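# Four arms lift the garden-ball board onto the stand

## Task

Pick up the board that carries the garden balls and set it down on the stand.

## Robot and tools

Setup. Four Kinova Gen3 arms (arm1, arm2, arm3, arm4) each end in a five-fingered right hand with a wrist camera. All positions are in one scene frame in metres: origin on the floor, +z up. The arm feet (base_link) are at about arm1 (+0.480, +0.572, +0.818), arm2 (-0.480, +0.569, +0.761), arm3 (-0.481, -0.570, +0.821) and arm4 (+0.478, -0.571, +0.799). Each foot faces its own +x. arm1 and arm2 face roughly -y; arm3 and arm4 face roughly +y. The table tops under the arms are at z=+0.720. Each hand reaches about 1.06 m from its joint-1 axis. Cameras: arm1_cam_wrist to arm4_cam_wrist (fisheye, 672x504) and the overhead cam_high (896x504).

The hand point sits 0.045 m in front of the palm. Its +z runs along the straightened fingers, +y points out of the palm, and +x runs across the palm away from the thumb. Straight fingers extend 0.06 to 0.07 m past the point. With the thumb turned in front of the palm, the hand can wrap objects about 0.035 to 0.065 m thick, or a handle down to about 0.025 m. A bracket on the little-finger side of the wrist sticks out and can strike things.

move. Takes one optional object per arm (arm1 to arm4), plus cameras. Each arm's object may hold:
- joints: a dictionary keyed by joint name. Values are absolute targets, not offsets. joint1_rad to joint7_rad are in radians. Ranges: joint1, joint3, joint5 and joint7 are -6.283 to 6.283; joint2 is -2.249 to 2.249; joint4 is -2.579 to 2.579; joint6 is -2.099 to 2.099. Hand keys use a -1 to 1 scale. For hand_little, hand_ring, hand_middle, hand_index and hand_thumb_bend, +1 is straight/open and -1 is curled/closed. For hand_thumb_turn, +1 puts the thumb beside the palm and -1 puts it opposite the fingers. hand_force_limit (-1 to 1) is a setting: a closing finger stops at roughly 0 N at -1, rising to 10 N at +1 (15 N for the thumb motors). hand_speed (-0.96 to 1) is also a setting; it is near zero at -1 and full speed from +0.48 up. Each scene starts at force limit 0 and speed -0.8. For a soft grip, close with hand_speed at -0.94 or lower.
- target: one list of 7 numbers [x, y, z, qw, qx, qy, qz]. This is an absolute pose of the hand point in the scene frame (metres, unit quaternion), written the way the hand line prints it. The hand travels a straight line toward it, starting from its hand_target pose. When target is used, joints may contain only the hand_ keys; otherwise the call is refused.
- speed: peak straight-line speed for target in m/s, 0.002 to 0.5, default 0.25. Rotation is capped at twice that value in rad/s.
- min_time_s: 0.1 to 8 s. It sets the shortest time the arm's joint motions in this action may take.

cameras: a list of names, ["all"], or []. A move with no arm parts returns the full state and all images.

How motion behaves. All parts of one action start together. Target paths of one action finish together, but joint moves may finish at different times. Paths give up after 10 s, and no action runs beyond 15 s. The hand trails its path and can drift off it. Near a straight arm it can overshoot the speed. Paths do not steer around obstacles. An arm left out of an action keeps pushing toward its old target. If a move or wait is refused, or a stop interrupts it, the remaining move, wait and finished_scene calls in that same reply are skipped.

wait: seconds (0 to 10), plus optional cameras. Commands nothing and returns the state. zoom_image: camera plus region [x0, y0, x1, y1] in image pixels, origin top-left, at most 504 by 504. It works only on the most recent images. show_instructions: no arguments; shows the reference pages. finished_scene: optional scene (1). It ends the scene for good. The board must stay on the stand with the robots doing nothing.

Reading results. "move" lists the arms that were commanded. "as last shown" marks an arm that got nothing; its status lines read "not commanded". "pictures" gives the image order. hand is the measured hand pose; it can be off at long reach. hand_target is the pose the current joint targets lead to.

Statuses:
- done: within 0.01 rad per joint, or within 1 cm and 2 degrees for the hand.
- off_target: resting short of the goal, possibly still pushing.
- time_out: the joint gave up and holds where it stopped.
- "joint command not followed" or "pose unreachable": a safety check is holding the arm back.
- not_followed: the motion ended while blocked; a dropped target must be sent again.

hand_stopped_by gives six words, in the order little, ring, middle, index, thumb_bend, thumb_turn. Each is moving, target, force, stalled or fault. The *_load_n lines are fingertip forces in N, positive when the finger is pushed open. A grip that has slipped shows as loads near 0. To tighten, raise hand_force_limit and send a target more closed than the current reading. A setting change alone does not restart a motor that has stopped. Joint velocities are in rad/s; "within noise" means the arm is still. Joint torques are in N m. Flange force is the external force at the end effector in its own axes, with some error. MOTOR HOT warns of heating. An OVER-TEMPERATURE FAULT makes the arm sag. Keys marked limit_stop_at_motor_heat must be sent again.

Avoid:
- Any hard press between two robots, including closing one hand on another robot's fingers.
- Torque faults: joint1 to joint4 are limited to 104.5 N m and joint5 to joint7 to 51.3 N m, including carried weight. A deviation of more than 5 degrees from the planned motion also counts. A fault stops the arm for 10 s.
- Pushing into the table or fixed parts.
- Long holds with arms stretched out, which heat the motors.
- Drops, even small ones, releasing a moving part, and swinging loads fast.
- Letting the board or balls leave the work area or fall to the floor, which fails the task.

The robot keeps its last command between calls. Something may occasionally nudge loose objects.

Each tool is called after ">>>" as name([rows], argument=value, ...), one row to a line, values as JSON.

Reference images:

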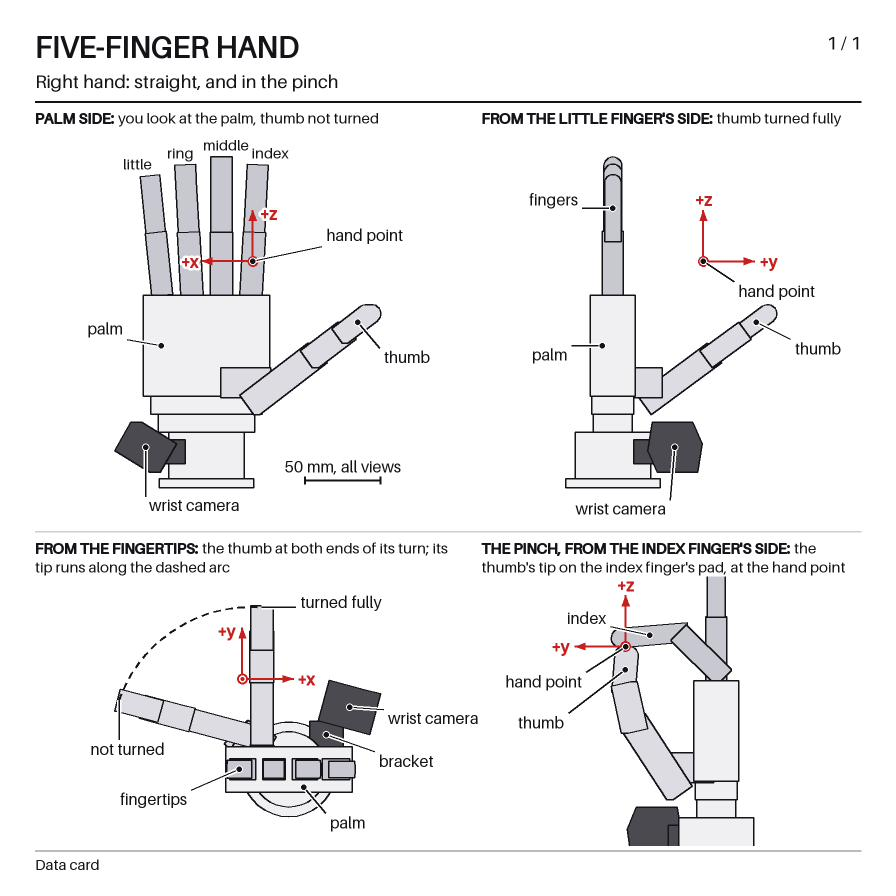

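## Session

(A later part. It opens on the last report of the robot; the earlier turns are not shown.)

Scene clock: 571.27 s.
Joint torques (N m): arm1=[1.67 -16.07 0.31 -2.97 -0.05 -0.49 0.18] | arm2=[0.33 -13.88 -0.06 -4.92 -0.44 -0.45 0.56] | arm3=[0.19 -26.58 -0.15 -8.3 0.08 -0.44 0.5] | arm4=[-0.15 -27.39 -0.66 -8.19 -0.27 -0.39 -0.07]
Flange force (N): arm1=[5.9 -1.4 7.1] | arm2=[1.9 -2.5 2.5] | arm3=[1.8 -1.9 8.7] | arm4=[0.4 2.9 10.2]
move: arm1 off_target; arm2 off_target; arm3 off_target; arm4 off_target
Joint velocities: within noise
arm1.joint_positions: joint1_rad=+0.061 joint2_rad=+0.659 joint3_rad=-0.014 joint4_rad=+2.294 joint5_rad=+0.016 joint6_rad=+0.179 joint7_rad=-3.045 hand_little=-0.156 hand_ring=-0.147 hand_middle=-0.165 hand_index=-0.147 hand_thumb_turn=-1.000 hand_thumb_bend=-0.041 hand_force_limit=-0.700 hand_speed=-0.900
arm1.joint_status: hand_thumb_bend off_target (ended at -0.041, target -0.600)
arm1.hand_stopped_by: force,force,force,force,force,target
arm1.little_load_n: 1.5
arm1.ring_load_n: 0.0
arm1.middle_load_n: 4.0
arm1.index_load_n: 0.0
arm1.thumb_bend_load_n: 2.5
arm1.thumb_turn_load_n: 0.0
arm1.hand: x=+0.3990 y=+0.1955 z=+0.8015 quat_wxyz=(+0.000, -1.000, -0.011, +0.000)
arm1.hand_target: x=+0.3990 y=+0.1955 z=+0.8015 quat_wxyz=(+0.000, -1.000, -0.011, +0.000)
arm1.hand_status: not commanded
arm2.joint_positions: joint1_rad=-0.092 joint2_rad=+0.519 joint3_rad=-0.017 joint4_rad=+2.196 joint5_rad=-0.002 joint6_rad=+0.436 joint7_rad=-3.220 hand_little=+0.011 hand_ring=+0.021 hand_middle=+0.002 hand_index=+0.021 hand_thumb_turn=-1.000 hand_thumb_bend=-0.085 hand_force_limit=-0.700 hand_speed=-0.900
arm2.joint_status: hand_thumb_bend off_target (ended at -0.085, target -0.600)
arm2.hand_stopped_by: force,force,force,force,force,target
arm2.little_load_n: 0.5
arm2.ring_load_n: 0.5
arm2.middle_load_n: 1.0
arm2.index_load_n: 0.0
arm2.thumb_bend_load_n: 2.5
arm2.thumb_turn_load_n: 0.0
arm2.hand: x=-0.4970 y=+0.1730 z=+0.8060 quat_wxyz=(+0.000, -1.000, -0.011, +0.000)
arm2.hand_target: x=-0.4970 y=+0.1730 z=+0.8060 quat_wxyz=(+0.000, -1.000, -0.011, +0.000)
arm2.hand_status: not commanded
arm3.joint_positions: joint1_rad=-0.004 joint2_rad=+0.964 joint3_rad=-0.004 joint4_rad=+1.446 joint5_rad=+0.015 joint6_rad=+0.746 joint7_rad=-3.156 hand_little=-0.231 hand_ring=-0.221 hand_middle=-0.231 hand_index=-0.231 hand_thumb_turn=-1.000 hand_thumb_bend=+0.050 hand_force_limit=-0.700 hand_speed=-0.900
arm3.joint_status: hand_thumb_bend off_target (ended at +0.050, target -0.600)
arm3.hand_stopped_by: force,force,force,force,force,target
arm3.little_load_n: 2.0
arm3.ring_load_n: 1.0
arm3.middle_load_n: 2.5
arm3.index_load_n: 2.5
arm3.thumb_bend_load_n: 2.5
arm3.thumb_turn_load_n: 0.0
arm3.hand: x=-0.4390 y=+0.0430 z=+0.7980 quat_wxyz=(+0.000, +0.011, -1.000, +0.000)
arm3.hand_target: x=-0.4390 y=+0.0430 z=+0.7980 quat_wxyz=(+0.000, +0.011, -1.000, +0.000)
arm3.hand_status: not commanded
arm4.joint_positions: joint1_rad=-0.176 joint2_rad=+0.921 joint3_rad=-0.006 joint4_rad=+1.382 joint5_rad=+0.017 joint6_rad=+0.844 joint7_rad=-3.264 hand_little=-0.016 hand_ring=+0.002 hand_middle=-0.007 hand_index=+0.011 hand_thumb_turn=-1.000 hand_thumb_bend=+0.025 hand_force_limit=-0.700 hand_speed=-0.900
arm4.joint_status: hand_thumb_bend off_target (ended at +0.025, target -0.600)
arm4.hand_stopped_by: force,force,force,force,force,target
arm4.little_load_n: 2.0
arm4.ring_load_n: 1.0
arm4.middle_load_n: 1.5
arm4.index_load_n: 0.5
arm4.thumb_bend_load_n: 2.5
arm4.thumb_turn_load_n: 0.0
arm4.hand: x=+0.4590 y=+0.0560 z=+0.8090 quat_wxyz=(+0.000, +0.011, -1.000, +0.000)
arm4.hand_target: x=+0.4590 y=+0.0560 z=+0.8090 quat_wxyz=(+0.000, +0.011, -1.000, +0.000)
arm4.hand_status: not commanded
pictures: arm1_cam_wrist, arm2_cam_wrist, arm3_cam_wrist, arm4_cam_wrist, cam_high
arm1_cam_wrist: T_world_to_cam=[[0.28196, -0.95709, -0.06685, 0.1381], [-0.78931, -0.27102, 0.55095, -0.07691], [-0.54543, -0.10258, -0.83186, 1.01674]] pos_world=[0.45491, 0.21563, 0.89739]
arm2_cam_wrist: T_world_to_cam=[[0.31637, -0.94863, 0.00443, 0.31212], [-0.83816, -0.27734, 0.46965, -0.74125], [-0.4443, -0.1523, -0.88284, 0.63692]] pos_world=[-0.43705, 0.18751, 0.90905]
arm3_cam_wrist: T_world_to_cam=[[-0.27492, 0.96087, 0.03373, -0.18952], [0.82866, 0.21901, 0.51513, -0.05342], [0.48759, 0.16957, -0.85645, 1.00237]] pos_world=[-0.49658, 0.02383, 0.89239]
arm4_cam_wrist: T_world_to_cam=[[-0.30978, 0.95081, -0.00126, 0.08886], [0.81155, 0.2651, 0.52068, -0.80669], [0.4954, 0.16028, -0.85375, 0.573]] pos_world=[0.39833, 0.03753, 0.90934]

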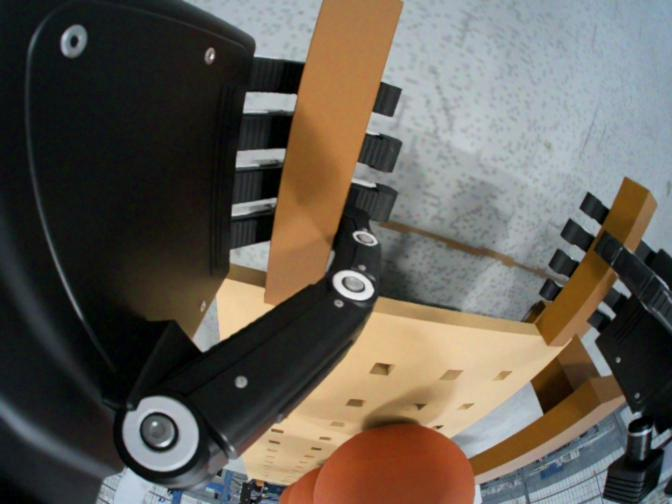

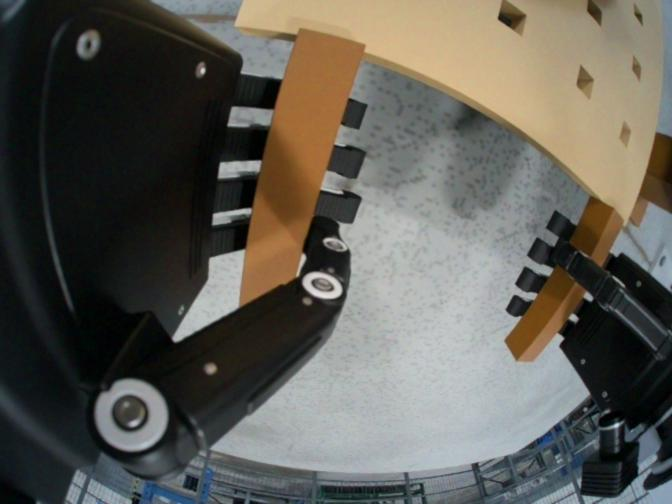

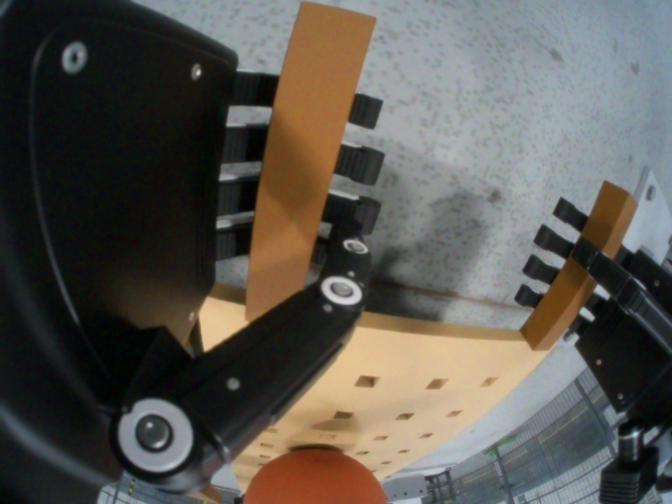

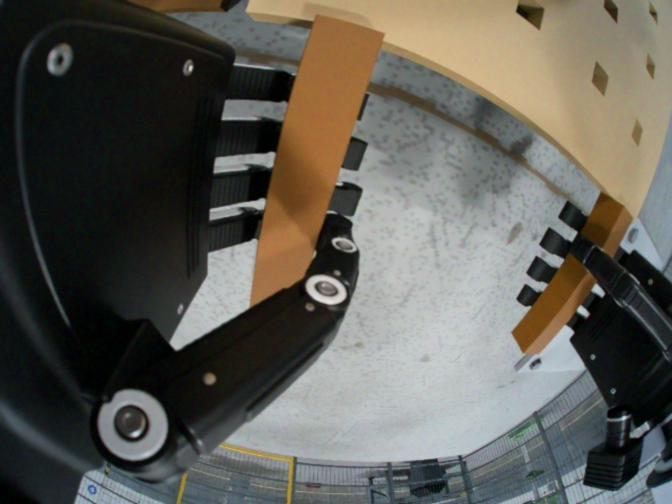

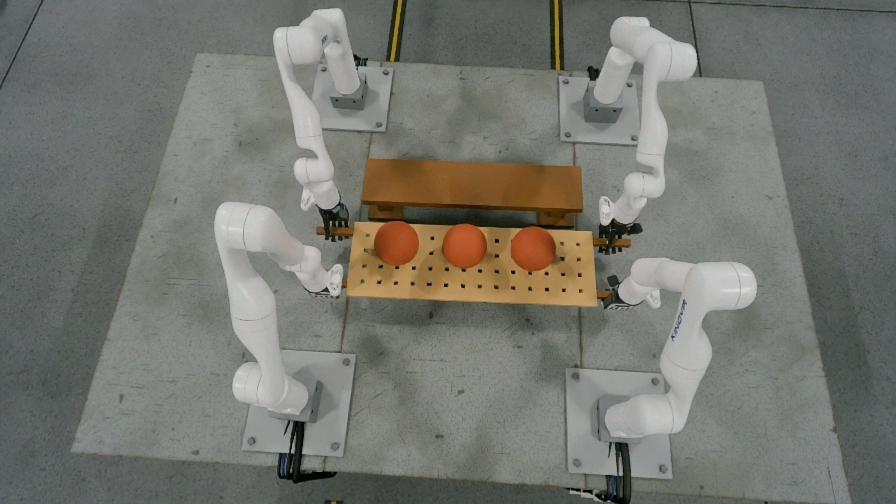

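>>> move(arm1={"target":[0.399,0.1955,0.8315,0,0.99994,0.01134,0],"speed":0.03}, arm2={"target":[-0.497,0.173,0.836,0,0.99994,0.01134,0],"speed":0.03}, arm3={"target":[-0.439,0.043,0.828,0,-0.01134,0.99994,0],"speed":0.03}, arm4={"target":[0.459,0.056,0.839,0,-0.01134,0.99994,0],"speed":0.03}, cameras=["all"])

>>> zoom_image(camera="cam_high", region=[300, 140, 660, 340])

Scene clock: 583.47 s.
Joint torques (N m): arm1=[1.31 -15.73 -0.06 -4.53 -0.08 -0.78 0.25] | arm2=[0.12 -13.58 -0.4 -6.26 -0.51 -0.65 0.54] | arm3=[-0.35 -28.53 -0.68 -9.56 -0.12 -0.5 0.54] | arm4=[-0.31 -28.49 -0.83 -9.53 -0.33 -0.75 -0.05]
Flange force (N): arm1=[5.3 -2.1 7.4] | arm2=[1.4 -3.4 3.1] | arm3=[0.9 -1.3 12.6] | arm4=[0.1 2.4 11.8]
move: arm1 done; arm2 done; arm3 done; arm4 done
Joint velocities: within noise
arm1.joint_positions: joint1_rad=+0.065 joint2_rad=+0.567 joint3_rad=-0.018 joint4_rad=+2.284 joint5_rad=+0.013 joint6_rad=+0.283 joint7_rad=-3.043 hand_little=-0.156 hand_ring=-0.147 hand_middle=-0.165 hand_index=-0.147 hand_thumb_turn=-1.000 hand_thumb_bend=-0.041 hand_force_limit=-0.700 hand_speed=-0.900
arm1.joint_status: not commanded
arm1.hand_stopped_by: force,force,force,force,force,target
arm1.little_load_n: 1.0
arm1.ring_load_n: 0.0
arm1.middle_load_n: 4.5
arm1.index_load_n: 0.5
arm1.thumb_bend_load_n: 2.5
arm1.thumb_turn_load_n: -0.5
arm1.hand: x=+0.3990 y=+0.1955 z=+0.8315 quat_wxyz=(+0.000, -1.000, -0.011, +0.000)
arm1.hand_target: x=+0.3990 y=+0.1955 z=+0.8315 quat_wxyz=(+0.000, -1.000, -0.011, +0.000)
arm1.hand_status: done (0.000 m and 0.0 deg from the pose sent, 0.030 m and 0.0 deg at the start)
arm2.joint_positions: joint1_rad=-0.091 joint2_rad=+0.442 joint3_rad=-0.017 joint4_rad=+2.169 joint5_rad=-0.004 joint6_rad=+0.540 joint7_rad=-3.218 hand_little=+0.011 hand_ring=+0.021 hand_middle=+0.002 hand_index=+0.021 hand_thumb_turn=-1.000 hand_thumb_bend=-0.085 hand_force_limit=-0.700 hand_speed=-0.900
arm2.joint_status: not commanded
arm2.hand_stopped_by: force,force,force,force,force,target
arm2.little_load_n: 0.5
arm2.ring_load_n: 0.5
arm2.middle_load_n: 1.5
arm2.index_load_n: 0.5
arm2.thumb_bend_load_n: 2.5
arm2.thumb_turn_load_n: 0.0
arm2.hand: x=-0.4970 y=+0.1730 z=+0.8360 quat_wxyz=(+0.000, -1.000, -0.011, +0.000)
arm2.hand_target: x=-0.4970 y=+0.1730 z=+0.8360 quat_wxyz=(+0.000, -1.000, -0.011, +0.000)
arm2.hand_status: done (0.000 m and 0.0 deg from the pose sent, 0.030 m and 0.0 deg at the start)
arm3.joint_positions: joint1_rad=-0.004 joint2_rad=+0.913 joint3_rad=-0.004 joint4_rad=+1.439 joint5_rad=+0.014 joint6_rad=+0.804 joint7_rad=-3.155 hand_little=-0.231 hand_ring=-0.221 hand_middle=-0.230 hand_index=-0.230 hand_thumb_turn=-1.000 hand_thumb_bend=+0.050 hand_force_limit=-0.700 hand_speed=-0.900
arm3.joint_status: not commanded
arm3.hand_stopped_by: force,force,force,force,force,target
arm3.little_load_n: 2.5
arm3.ring_load_n: 1.5
arm3.middle_load_n: 3.0
arm3.index_load_n: 3.0
arm3.thumb_bend_load_n: 1.5
arm3.thumb_turn_load_n: 0.0
arm3.hand: x=-0.4390 y=+0.0430 z=+0.8280 quat_wxyz=(+0.000, +0.011, -1.000, +0.000)
arm3.hand_target: x=-0.4390 y=+0.0430 z=+0.8280 quat_wxyz=(+0.000, +0.011, -1.000, +0.000)
arm3.hand_status: done (0.000 m and 0.0 deg from the pose sent, 0.030 m and 0.0 deg at the start)
arm4.joint_positions: joint1_rad=-0.177 joint2_rad=+0.874 joint3_rad=-0.005 joint4_rad=+1.367 joint5_rad=+0.016 joint6_rad=+0.905 joint7_rad=-3.263 hand_little=-0.016 hand_ring=+0.002 hand_middle=-0.007 hand_index=+0.011 hand_thumb_turn=-1.000 hand_thumb_bend=+0.025 hand_force_limit=-0.700 hand_speed=-0.900
arm4.joint_status: not commanded
arm4.hand_stopped_by: force,force,force,force,force,target
arm4.little_load_n: 2.0
arm4.ring_load_n: 1.0
arm4.middle_load_n: 1.5
arm4.index_load_n: 0.0
arm4.thumb_bend_load_n: 2.5
arm4.thumb_turn_load_n: 0.0
arm4.hand: x=+0.4590 y=+0.0560 z=+0.8390 quat_wxyz=(+0.000, +0.011, -1.000, +0.000)
arm4.hand_target: x=+0.4590 y=+0.0560 z=+0.8390 quat_wxyz=(+0.000, +0.011, -1.000, +0.000)
arm4.hand_status: done (0.000 m and 0.0 deg from the pose sent, 0.030 m and 0.0 deg at the start)
pictures: arm1_cam_wrist, arm2_cam_wrist, arm3_cam_wrist, arm4_cam_wrist, cam_high
arm1_cam_wrist: T_world_to_cam=[[0.28201, -0.95708, -0.06677, 0.14001], [-0.78929, -0.27101, 0.55097, -0.09347], [-0.54542, -0.10268, -0.83185, 1.0417]] pos_world=[0.45491, 0.21563, 0.92739]
arm2_cam_wrist: T_world_to_cam=[[0.31637, -0.94863, 0.00443, 0.31199], [-0.83816, -0.27734, 0.46965, -0.75534], [-0.4443, -0.1523, -0.88284, 0.66341]] pos_world=[-0.43705, 0.18751, 0.93905]
arm3_cam_wrist: T_world_to_cam=[[-0.27492, 0.96087, 0.03373, -0.19053], [0.82866, 0.21901, 0.51513, -0.06887], [0.48759, 0.16957, -0.85645, 1.02806]] pos_world=[-0.49658, 0.02383, 0.92239]
arm4_cam_wrist: T_world_to_cam=[[-0.30977, 0.95081, -0.00129, 0.08892], [0.81151, 0.26509, 0.52075, -0.82236], [0.49547, 0.16027, -0.85371, 0.59855]] pos_world=[0.39833, 0.03753, 0.93934]

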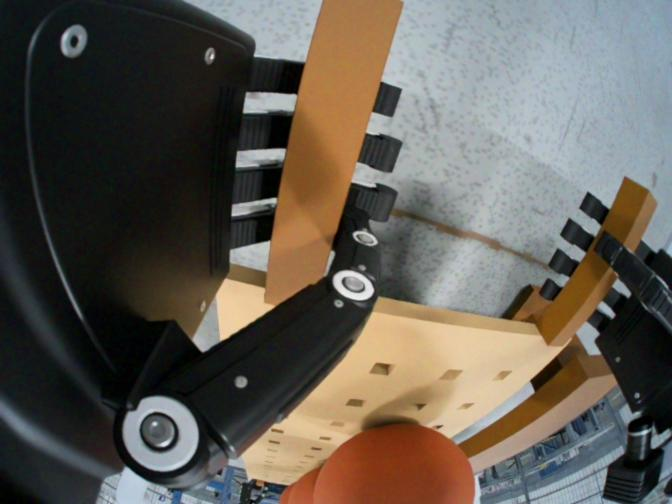

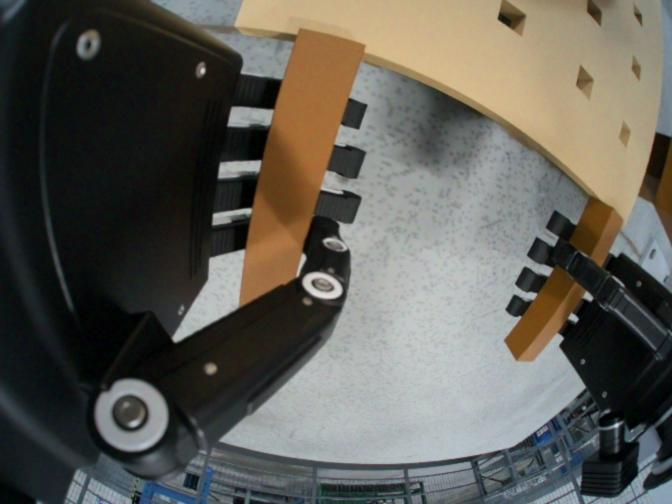

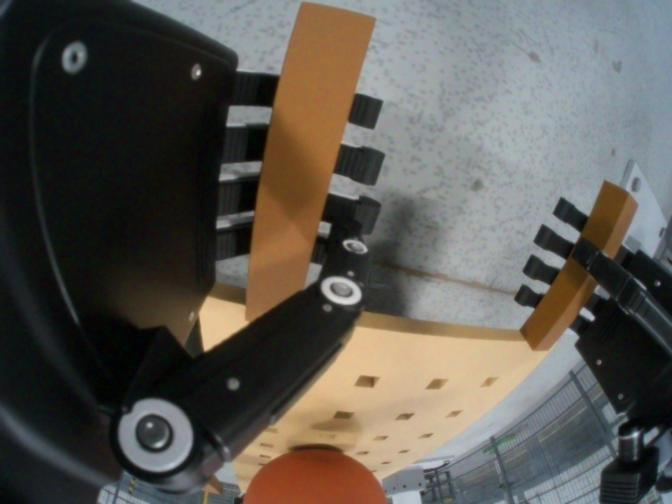

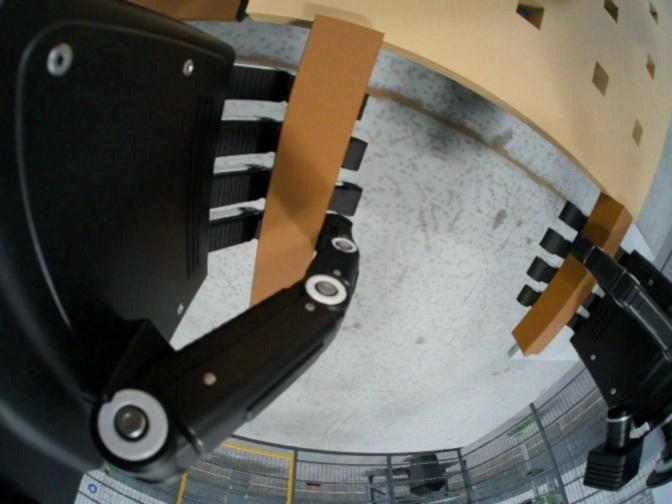

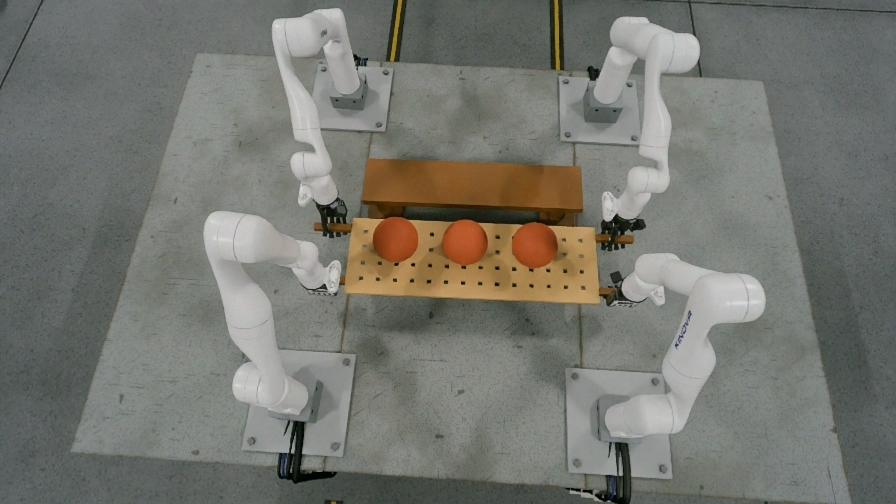

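Scaled by 1.400 from the camera's image (finer frame: 1280x720).

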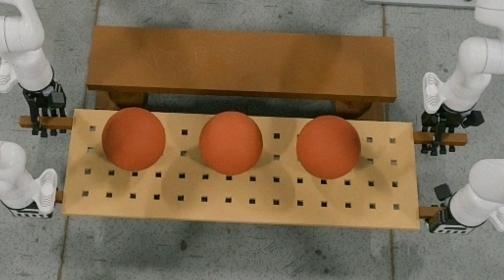

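>>> zoom_image(camera="arm2_cam_wrist", region=[330, 40, 640, 260])

>>> zoom_image(camera="arm1_cam_wrist", region=[330, 160, 640, 480])

Scaled by 1.626 from the camera's image (finer frame: 960x720).

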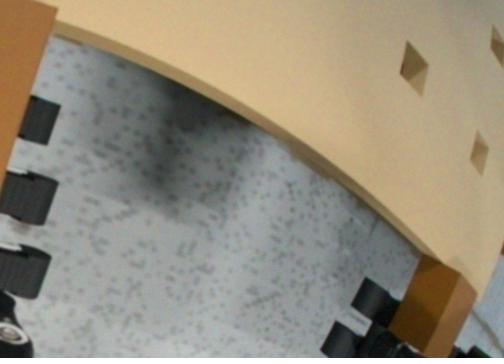

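Scaled by 1.575 from the camera's image (finer frame: 960x720).

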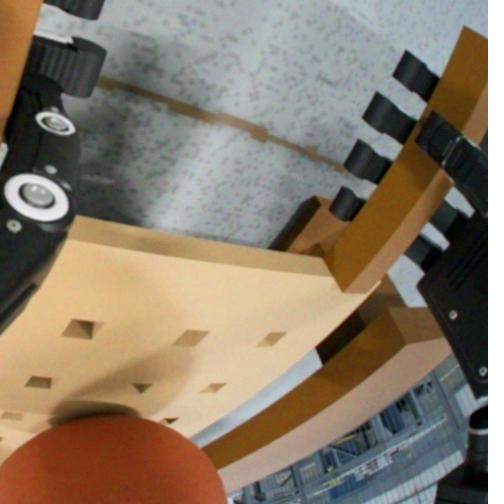

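>>> move(arm1={"target":[0.399,0.1955,0.9315,0,0.99994,0.01134,0],"speed":0.05}, arm2={"target":[-0.497,0.173,0.936,0,0.99994,0.01134,0],"speed":0.05}, arm3={"target":[-0.439,0.043,0.928,0,-0.01134,0.99994,0],"speed":0.05}, arm4={"target":[0.459,0.056,0.939,0,-0.01134,0.99994,0],"speed":0.05}, cameras=["all"])

>>> zoom_image(camera="cam_high", region=[300, 120, 660, 340])

>>> zoom_image(camera="arm4_cam_wrist", region=[100, 0, 600, 260])

>>> zoom_image(camera="arm1_cam_wrist", region=[330, 100, 660, 480])

Scene clock: 641.43 s.
Joint torques (N m): arm1=[0.75 -13.76 -0.8 -8.19 -0.42 -0.89 0.32] | arm2=[-0.18 -11.99 -0.65 -9.83 -0.8 -1.36 0.57] | arm3=[-1.3 -28.41 -1.54 -11.99 -0.53 -1.11 0.62] | arm4=[-0.66 -27.35 -1.16 -11 -0.47 -1.06 -0.08]
Flange force (N): arm1=[3.1 -2.6 8.1] | arm2=[0.5 -6.0 3.8] | arm3=[-0.7 -1.9 13.2] | arm4=[-0.7 2.2 10.2]
move: arm1 done; arm2 done; arm3 done; arm4 done
Joint velocities: within noise
arm1.joint_positions: joint1_rad=+0.071 joint2_rad=+0.297 joint3_rad=-0.023 joint4_rad=+2.186 joint5_rad=+0.001 joint6_rad=+0.650 joint7_rad=-3.030 hand_little=-0.156 hand_ring=-0.147 hand_middle=-0.165 hand_index=-0.147 hand_thumb_turn=-1.000 hand_thumb_bend=-0.042 hand_force_limit=-0.700 hand_speed=-0.900
arm1.joint_status: not commanded
arm1.hand_stopped_by: force,force,force,force,force,target
arm1.little_load_n: 1.5
arm1.ring_load_n: 0.0
arm1.middle_load_n: 4.5
arm1.index_load_n: 0.0
arm1.thumb_bend_load_n: 0.5
arm1.thumb_turn_load_n: 0.0
arm1.hand: x=+0.3990 y=+0.1955 z=+0.9315 quat_wxyz=(+0.000, -1.000, -0.011, +0.000)
arm1.hand_target: x=+0.3990 y=+0.1955 z=+0.9315 quat_wxyz=(+0.000, -1.000, -0.011, +0.000)
arm1.hand_status: done (0.000 m and 0.0 deg from the pose sent, 0.100 m and 0.0 deg at the start)
arm2.joint_positions: joint1_rad=-0.091 joint2_rad=+0.234 joint3_rad=-0.012 joint4_rad=+2.027 joint5_rad=-0.008 joint6_rad=+0.890 joint7_rad=-3.213 hand_little=+0.011 hand_ring=+0.021 hand_middle=+0.002 hand_index=+0.021 hand_thumb_turn=-1.000 hand_thumb_bend=-0.085 hand_force_limit=-0.700 hand_speed=-0.900
arm2.joint_status: not commanded
arm2.hand_stopped_by: force,force,force,force,force,target
arm2.little_load_n: 1.0
arm2.ring_load_n: 0.5
arm2.middle_load_n: 1.0
arm2.index_load_n: 0.5
arm2.thumb_bend_load_n: 1.5
arm2.thumb_turn_load_n: 0.0
arm2.hand: x=-0.4970 y=+0.1730 z=+0.9360 quat_wxyz=(+0.000, -1.000, -0.011, +0.000)
arm2.hand_target: x=-0.4970 y=+0.1730 z=+0.9360 quat_wxyz=(+0.000, -1.000, -0.011, +0.000)
arm2.hand_status: done (0.000 m and 0.0 deg from the pose sent, 0.100 m and 0.0 deg at the start)
arm3.joint_positions: joint1_rad=-0.007 joint2_rad=+0.765 joint3_rad=-0.001 joint4_rad=+1.367 joint5_rad=+0.009 joint6_rad=+1.024 joint7_rad=-3.152 hand_little=-0.231 hand_ring=-0.221 hand_middle=-0.230 hand_index=-0.230 hand_thumb_turn=-1.000 hand_thumb_bend=+0.050 hand_force_limit=-0.700 hand_speed=-0.900
arm3.joint_status: not commanded
arm3.hand_stopped_by: force,force,force,force,force,target
arm3.little_load_n: 2.5
arm3.ring_load_n: 1.5
arm3.middle_load_n: 3.0
arm3.index_load_n: 3.0
arm3.thumb_bend_load_n: 1.5
arm3.thumb_turn_load_n: -0.5
arm3.hand: x=-0.4390 y=+0.0430 z=+0.9280 quat_wxyz=(+0.000, +0.011, -1.000, +0.000)
arm3.hand_target: x=-0.4390 y=+0.0430 z=+0.9280 quat_wxyz=(+0.000, +0.011, -1.000, +0.000)
arm3.hand_status: done (0.000 m and 0.0 deg from the pose sent, 0.100 m and 0.0 deg at the start)
arm4.joint_positions: joint1_rad=-0.180 joint2_rad=+0.745 joint3_rad=-0.002 joint4_rad=+1.268 joint5_rad=+0.011 joint6_rad=+1.133 joint7_rad=-3.259 hand_little=-0.016 hand_ring=+0.002 hand_middle=-0.007 hand_index=+0.011 hand_thumb_turn=-1.000 hand_thumb_bend=+0.025 hand_force_limit=-0.700 hand_speed=-0.900
arm4.joint_status: not commanded
arm4.hand_stopped_by: force,force,force,force,force,target
arm4.little_load_n: 2.0
arm4.ring_load_n: 1.0
arm4.middle_load_n: 1.5
arm4.index_load_n: 0.5
arm4.thumb_bend_load_n: 1.5
arm4.thumb_turn_load_n: 0.0
arm4.hand: x=+0.4590 y=+0.0560 z=+0.9390 quat_wxyz=(+0.000, +0.011, -1.000, +0.000)
arm4.hand_target: x=+0.4590 y=+0.0560 z=+0.9390 quat_wxyz=(+0.000, +0.011, -1.000, +0.000)
arm4.hand_status: done (0.000 m and 0.0 deg from the pose sent, 0.100 m and 0.0 deg at the start)
pictures: arm1_cam_wrist, arm2_cam_wrist, arm3_cam_wrist, arm4_cam_wrist, cam_high
arm1_cam_wrist: T_world_to_cam=[[0.28196, -0.95709, -0.06685, 0.14679], [-0.78931, -0.27102, 0.55095, -0.14854], [-0.54543, -0.10258, -0.83186, 1.12488]] pos_world=[0.45491, 0.21563, 1.02739]
arm2_cam_wrist: T_world_to_cam=[[0.31637, -0.94863, 0.00443, 0.31154], [-0.83816, -0.27734, 0.46965, -0.80231], [-0.4443, -0.1523, -0.88284, 0.75169]] pos_world=[-0.43705, 0.18751, 1.03905]
arm3_cam_wrist: T_world_to_cam=[[-0.27492, 0.96087, 0.03373, -0.1939], [0.82866, 0.21901, 0.51513, -0.12038], [0.48759, 0.16957, -0.85645, 1.11371]] pos_world=[-0.49658, 0.02383, 1.02239]
arm4_cam_wrist: T_world_to_cam=[[-0.30977, 0.95081, -0.00129, 0.08905], [0.81151, 0.26509, 0.52075, -0.87443], [0.49547, 0.16027, -0.85371, 0.68392]] pos_world=[0.39833, 0.03753, 1.03934]

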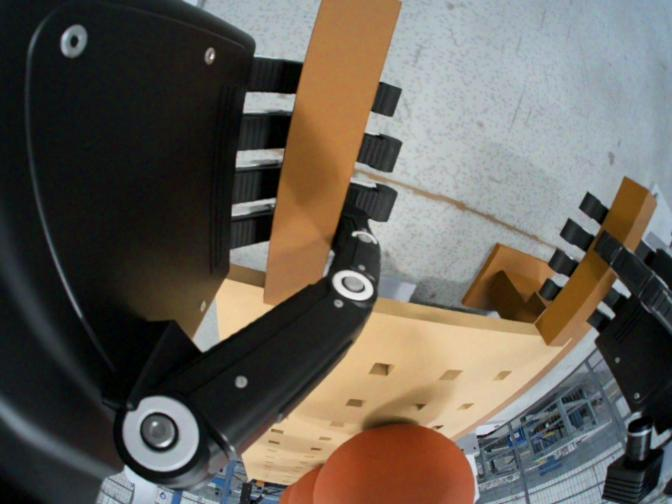

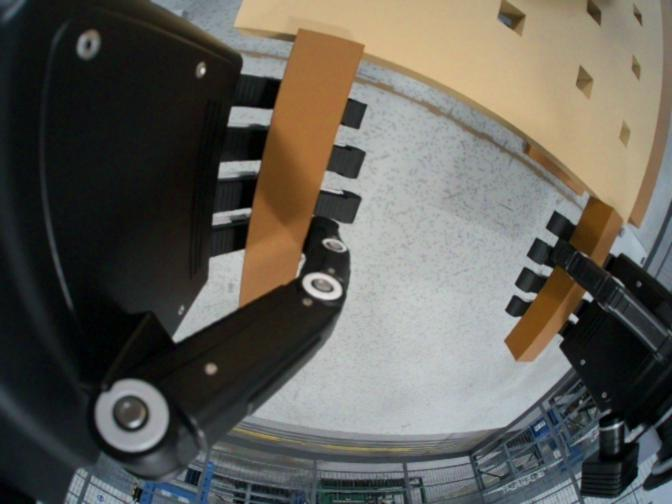

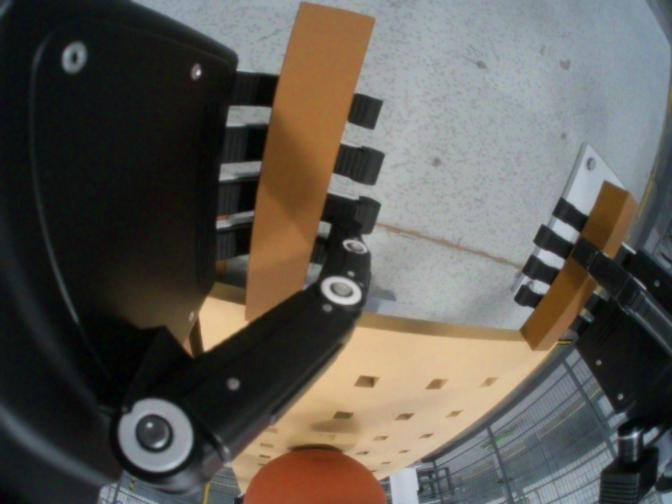

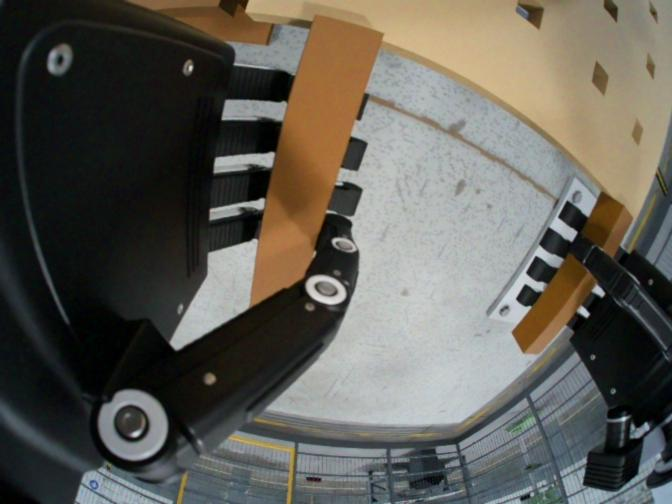

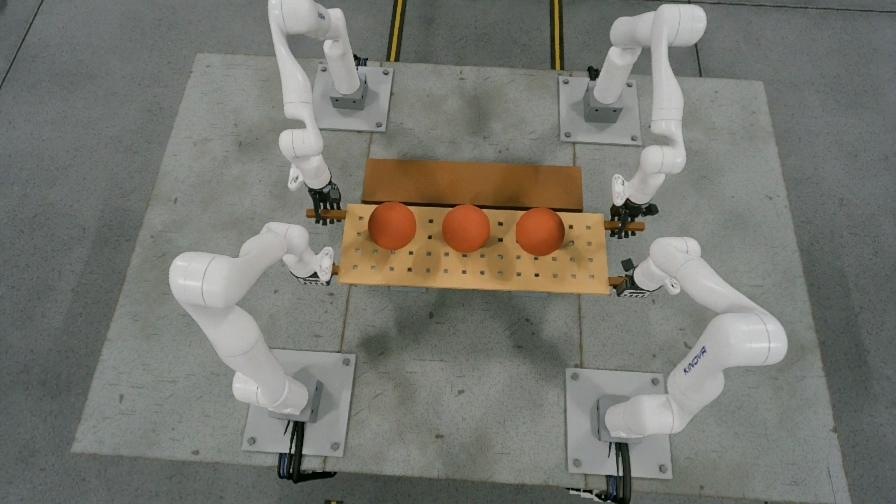

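Scaled by 1.400 from the camera's image (finer frame: 1280x720).

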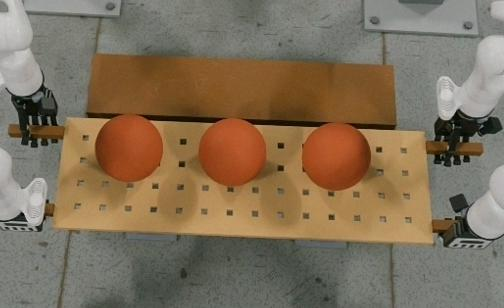

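Scaled by 1.008 from the camera's image (finer frame: 960x720).

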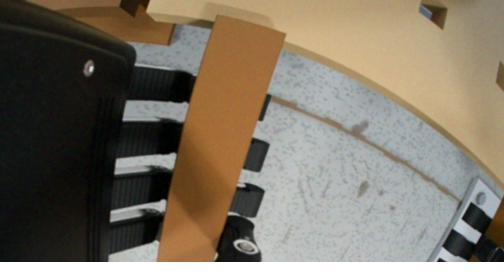

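Scaled by 1.326 from the camera's image (finer frame: 960x720).

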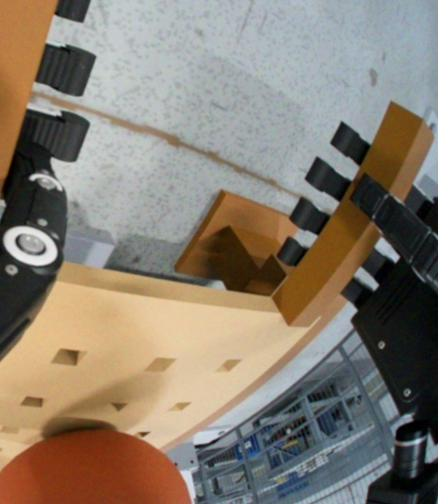

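>>> move(arm1={"target":[0.404,0.0955,0.9315,0,0.99994,0.01134,0],"speed":0.05}, arm2={"target":[-0.492,0.073,0.936,0,0.99994,0.01134,0],"speed":0.05}, arm3={"target":[-0.434,-0.057,0.928,0,-0.01134,0.99994,0],"speed":0.05}, arm4={"target":[0.464,-0.044,0.939,0,-0.01134,0.99994,0],"speed":0.05}, cameras=["all"])

>>> zoom_image(camera="cam_high", region=[280, 100, 680, 340])

Scene clock: 700.93 s.
Joint torques (N m): arm1=[0.75 -18.12 -0.64 -8.66 -0.35 -0.47 0.34] | arm2=[0.68 -16.54 0.33 -10.28 -0.19 -1.4 0.5] | arm3=[0.73 -23.54 0.21 -11.26 0.31 -1.38 0.47] | arm4=[-1.1 -22.27 -1.75 -9.49 -0.76 -0.67 0.02]
Flange force (N): arm1=[2.6 -2.3 8.1] | arm2=[2.2 -6.2 3.7] | arm3=[3.2 -3.1 13.6] | arm4=[-1.7 2.5 10.7]
move: arm1 done; arm2 done; arm3 done; arm4 done
Joint velocities: within noise
arm1.joint_positions: joint1_rad=+0.032 joint2_rad=+0.469 joint3_rad=-0.018 joint4_rad=+1.881 joint5_rad=+0.004 joint6_rad=+0.784 joint7_rad=-3.066 hand_little=-0.156 hand_ring=-0.147 hand_middle=-0.165 hand_index=-0.147 hand_thumb_turn=-1.000 hand_thumb_bend=-0.042 hand_force_limit=-0.700 hand_speed=-0.900
arm1.joint_status: not commanded
arm1.hand_stopped_by: force,force,force,force,force,target
arm1.little_load_n: 1.5
arm1.ring_load_n: 0.5
arm1.middle_load_n: 4.0
arm1.index_load_n: 0.5
arm1.thumb_bend_load_n: 0.0
arm1.thumb_turn_load_n: 0.0
arm1.hand: x=+0.4040 y=+0.0955 z=+0.9315 quat_wxyz=(+0.000, -1.000, -0.011, +0.000)
arm1.hand_target: x=+0.4040 y=+0.0955 z=+0.9315 quat_wxyz=(+0.000, -1.000, -0.011, +0.000)
arm1.hand_status: done (0.000 m and 0.0 deg from the pose sent, 0.100 m and 0.0 deg at the start)
arm2.joint_positions: joint1_rad=-0.088 joint2_rad=+0.437 joint3_rad=-0.003 joint4_rad=+1.718 joint5_rad=-0.009 joint6_rad=+0.997 joint7_rad=-3.201 hand_little=+0.011 hand_ring=+0.021 hand_middle=+0.002 hand_index=+0.021 hand_thumb_turn=-1.000 hand_thumb_bend=-0.085 hand_force_limit=-0.700 hand_speed=-0.900
arm2.joint_status: not commanded
arm2.hand_stopped_by: force,force,force,force,force,target
arm2.little_load_n: 1.0
arm2.ring_load_n: 0.5
arm2.middle_load_n: 1.5
arm2.index_load_n: 0.0
arm2.thumb_bend_load_n: 1.0
arm2.thumb_turn_load_n: 0.0
arm2.hand: x=-0.4920 y=+0.0730 z=+0.9360 quat_wxyz=(+0.000, -1.000, -0.011, +0.000)
arm2.hand_target: x=-0.4920 y=+0.0730 z=+0.9360 quat_wxyz=(+0.000, -1.000, -0.011, +0.000)
arm2.hand_status: done (0.000 m and 0.0 deg from the pose sent, 0.100 m and 0.0 deg at the start)
arm3.joint_positions: joint1_rad=+0.002 joint2_rad=+0.575 joint3_rad=-0.007 joint4_rad=+1.752 joint5_rad=+0.014 joint6_rad=+0.830 joint7_rad=-3.153 hand_little=-0.231 hand_ring=-0.221 hand_middle=-0.230 hand_index=-0.230 hand_thumb_turn=-1.000 hand_thumb_bend=+0.050 hand_force_limit=-0.700 hand_speed=-0.900
arm3.joint_status: not commanded
arm3.hand_stopped_by: force,force,force,force,force,target
arm3.little_load_n: 2.5
arm3.ring_load_n: 1.5
arm3.middle_load_n: 3.0
arm3.index_load_n: 3.5
arm3.thumb_bend_load_n: 1.5
arm3.thumb_turn_load_n: 0.0
arm3.hand: x=-0.4340 y=-0.0570 z=+0.9280 quat_wxyz=(+0.000, +0.011, -1.000, +0.000)
arm3.hand_target: x=-0.4340 y=-0.0570 z=+0.9280 quat_wxyz=(+0.000, +0.011, -1.000, +0.000)
arm3.hand_status: done (0.000 m and 0.0 deg from the pose sent, 0.100 m and 0.0 deg at the start)
arm4.joint_positions: joint1_rad=-0.193 joint2_rad=+0.539 joint3_rad=-0.010 joint4_rad=+1.665 joint5_rad=+0.016 joint6_rad=+0.942 joint7_rad=-3.284 hand_little=-0.016 hand_ring=+0.002 hand_middle=-0.007 hand_index=+0.011 hand_thumb_turn=-1.000 hand_thumb_bend=+0.025 hand_force_limit=-0.700 hand_speed=-0.900
arm4.joint_status: not commanded
arm4.hand_stopped_by: force,force,force,force,force,target
arm4.little_load_n: 2.0
arm4.ring_load_n: 1.0
arm4.middle_load_n: 1.5
arm4.index_load_n: 0.5
arm4.thumb_bend_load_n: 2.0
arm4.thumb_turn_load_n: 0.0
arm4.hand: x=+0.4640 y=-0.0440 z=+0.9390 quat_wxyz=(+0.000, +0.011, -1.000, +0.000)
arm4.hand_target: x=+0.4640 y=-0.0440 z=+0.9390 quat_wxyz=(+0.000, +0.011, -1.000, +0.000)
arm4.hand_status: done (0.000 m and 0.0 deg from the pose sent, 0.100 m and 0.0 deg at the start)
pictures: arm1_cam_wrist, arm2_cam_wrist, arm3_cam_wrist, arm4_cam_wrist, cam_high
arm1_cam_wrist: T_world_to_cam=[[0.28188, -0.95712, -0.0668, 0.04966], [-0.78934, -0.27092, 0.55095, -0.17169], [-0.54543, -0.10258, -0.83186, 1.11735]] pos_world=[0.45991, 0.11563, 1.02739]
arm2_cam_wrist: T_world_to_cam=[[0.31629, -0.94865, 0.00448, 0.21502], [-0.83819, -0.27725, 0.46965, -0.82587], [-0.4443, -0.1523, -0.88284, 0.73869]] pos_world=[-0.43205, 0.08751, 1.03905]
arm3_cam_wrist: T_world_to_cam=[[-0.275, 0.96085, 0.03368, -0.09643], [0.82863, 0.21911, 0.51513, -0.10263], [0.48759, 0.16957, -0.85645, 1.12823]] pos_world=[-0.49158, -0.07617, 1.02239]
arm4_cam_wrist: T_world_to_cam=[[-0.30977, 0.95081, -0.00129, 0.18568], [0.81151, 0.26509, 0.52075, -0.85198], [0.49547, 0.16027, -0.85371, 0.69747]] pos_world=[0.40333, -0.06247, 1.03934]

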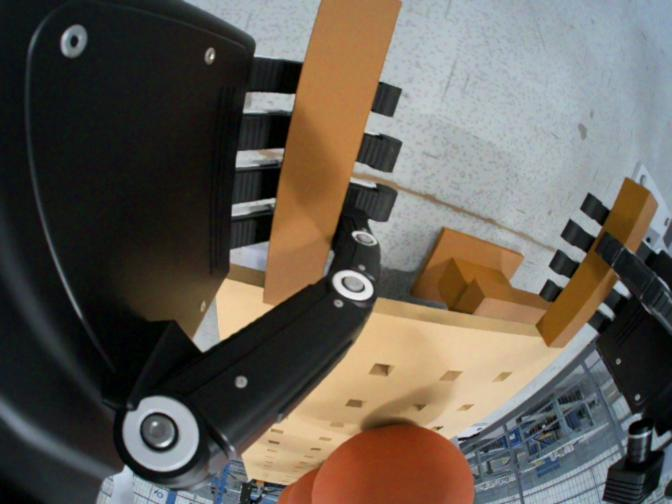

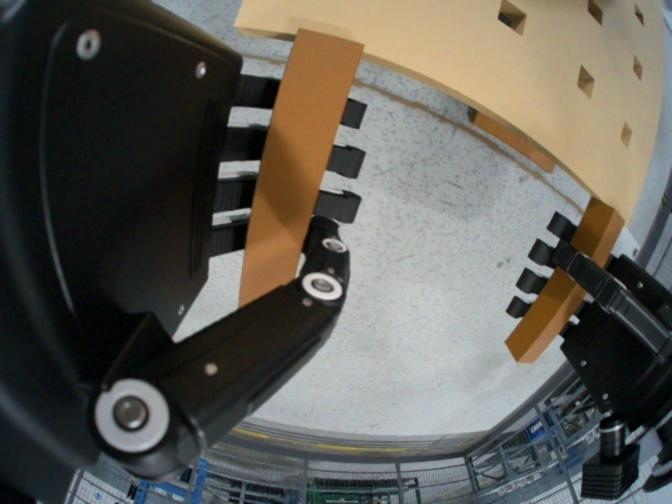

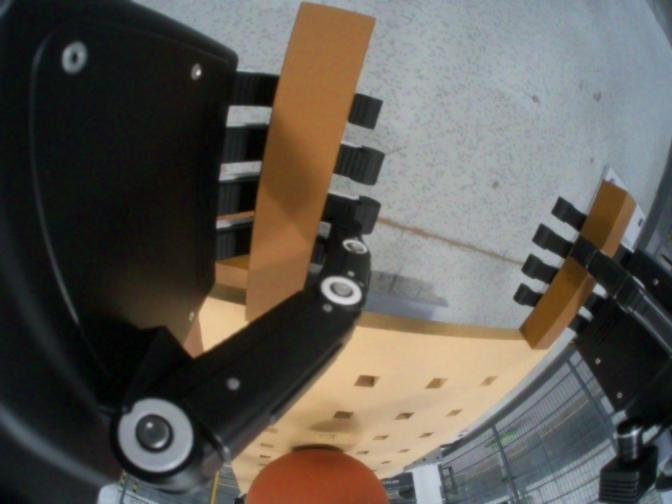

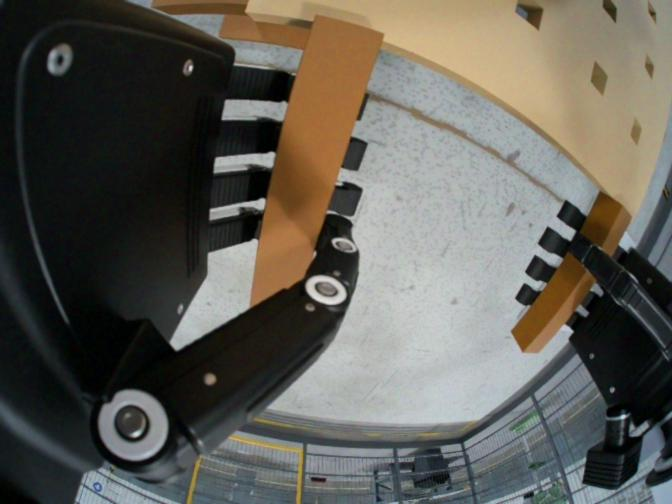

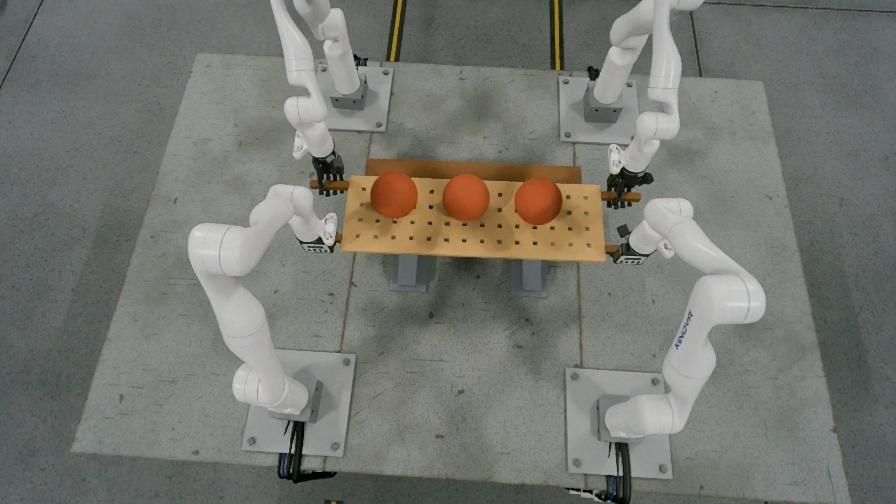

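Scaled by 1.260 from the camera's image (finer frame: 1280x720).

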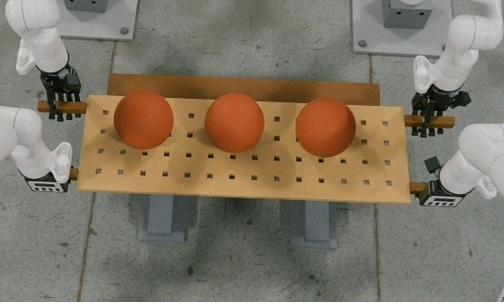

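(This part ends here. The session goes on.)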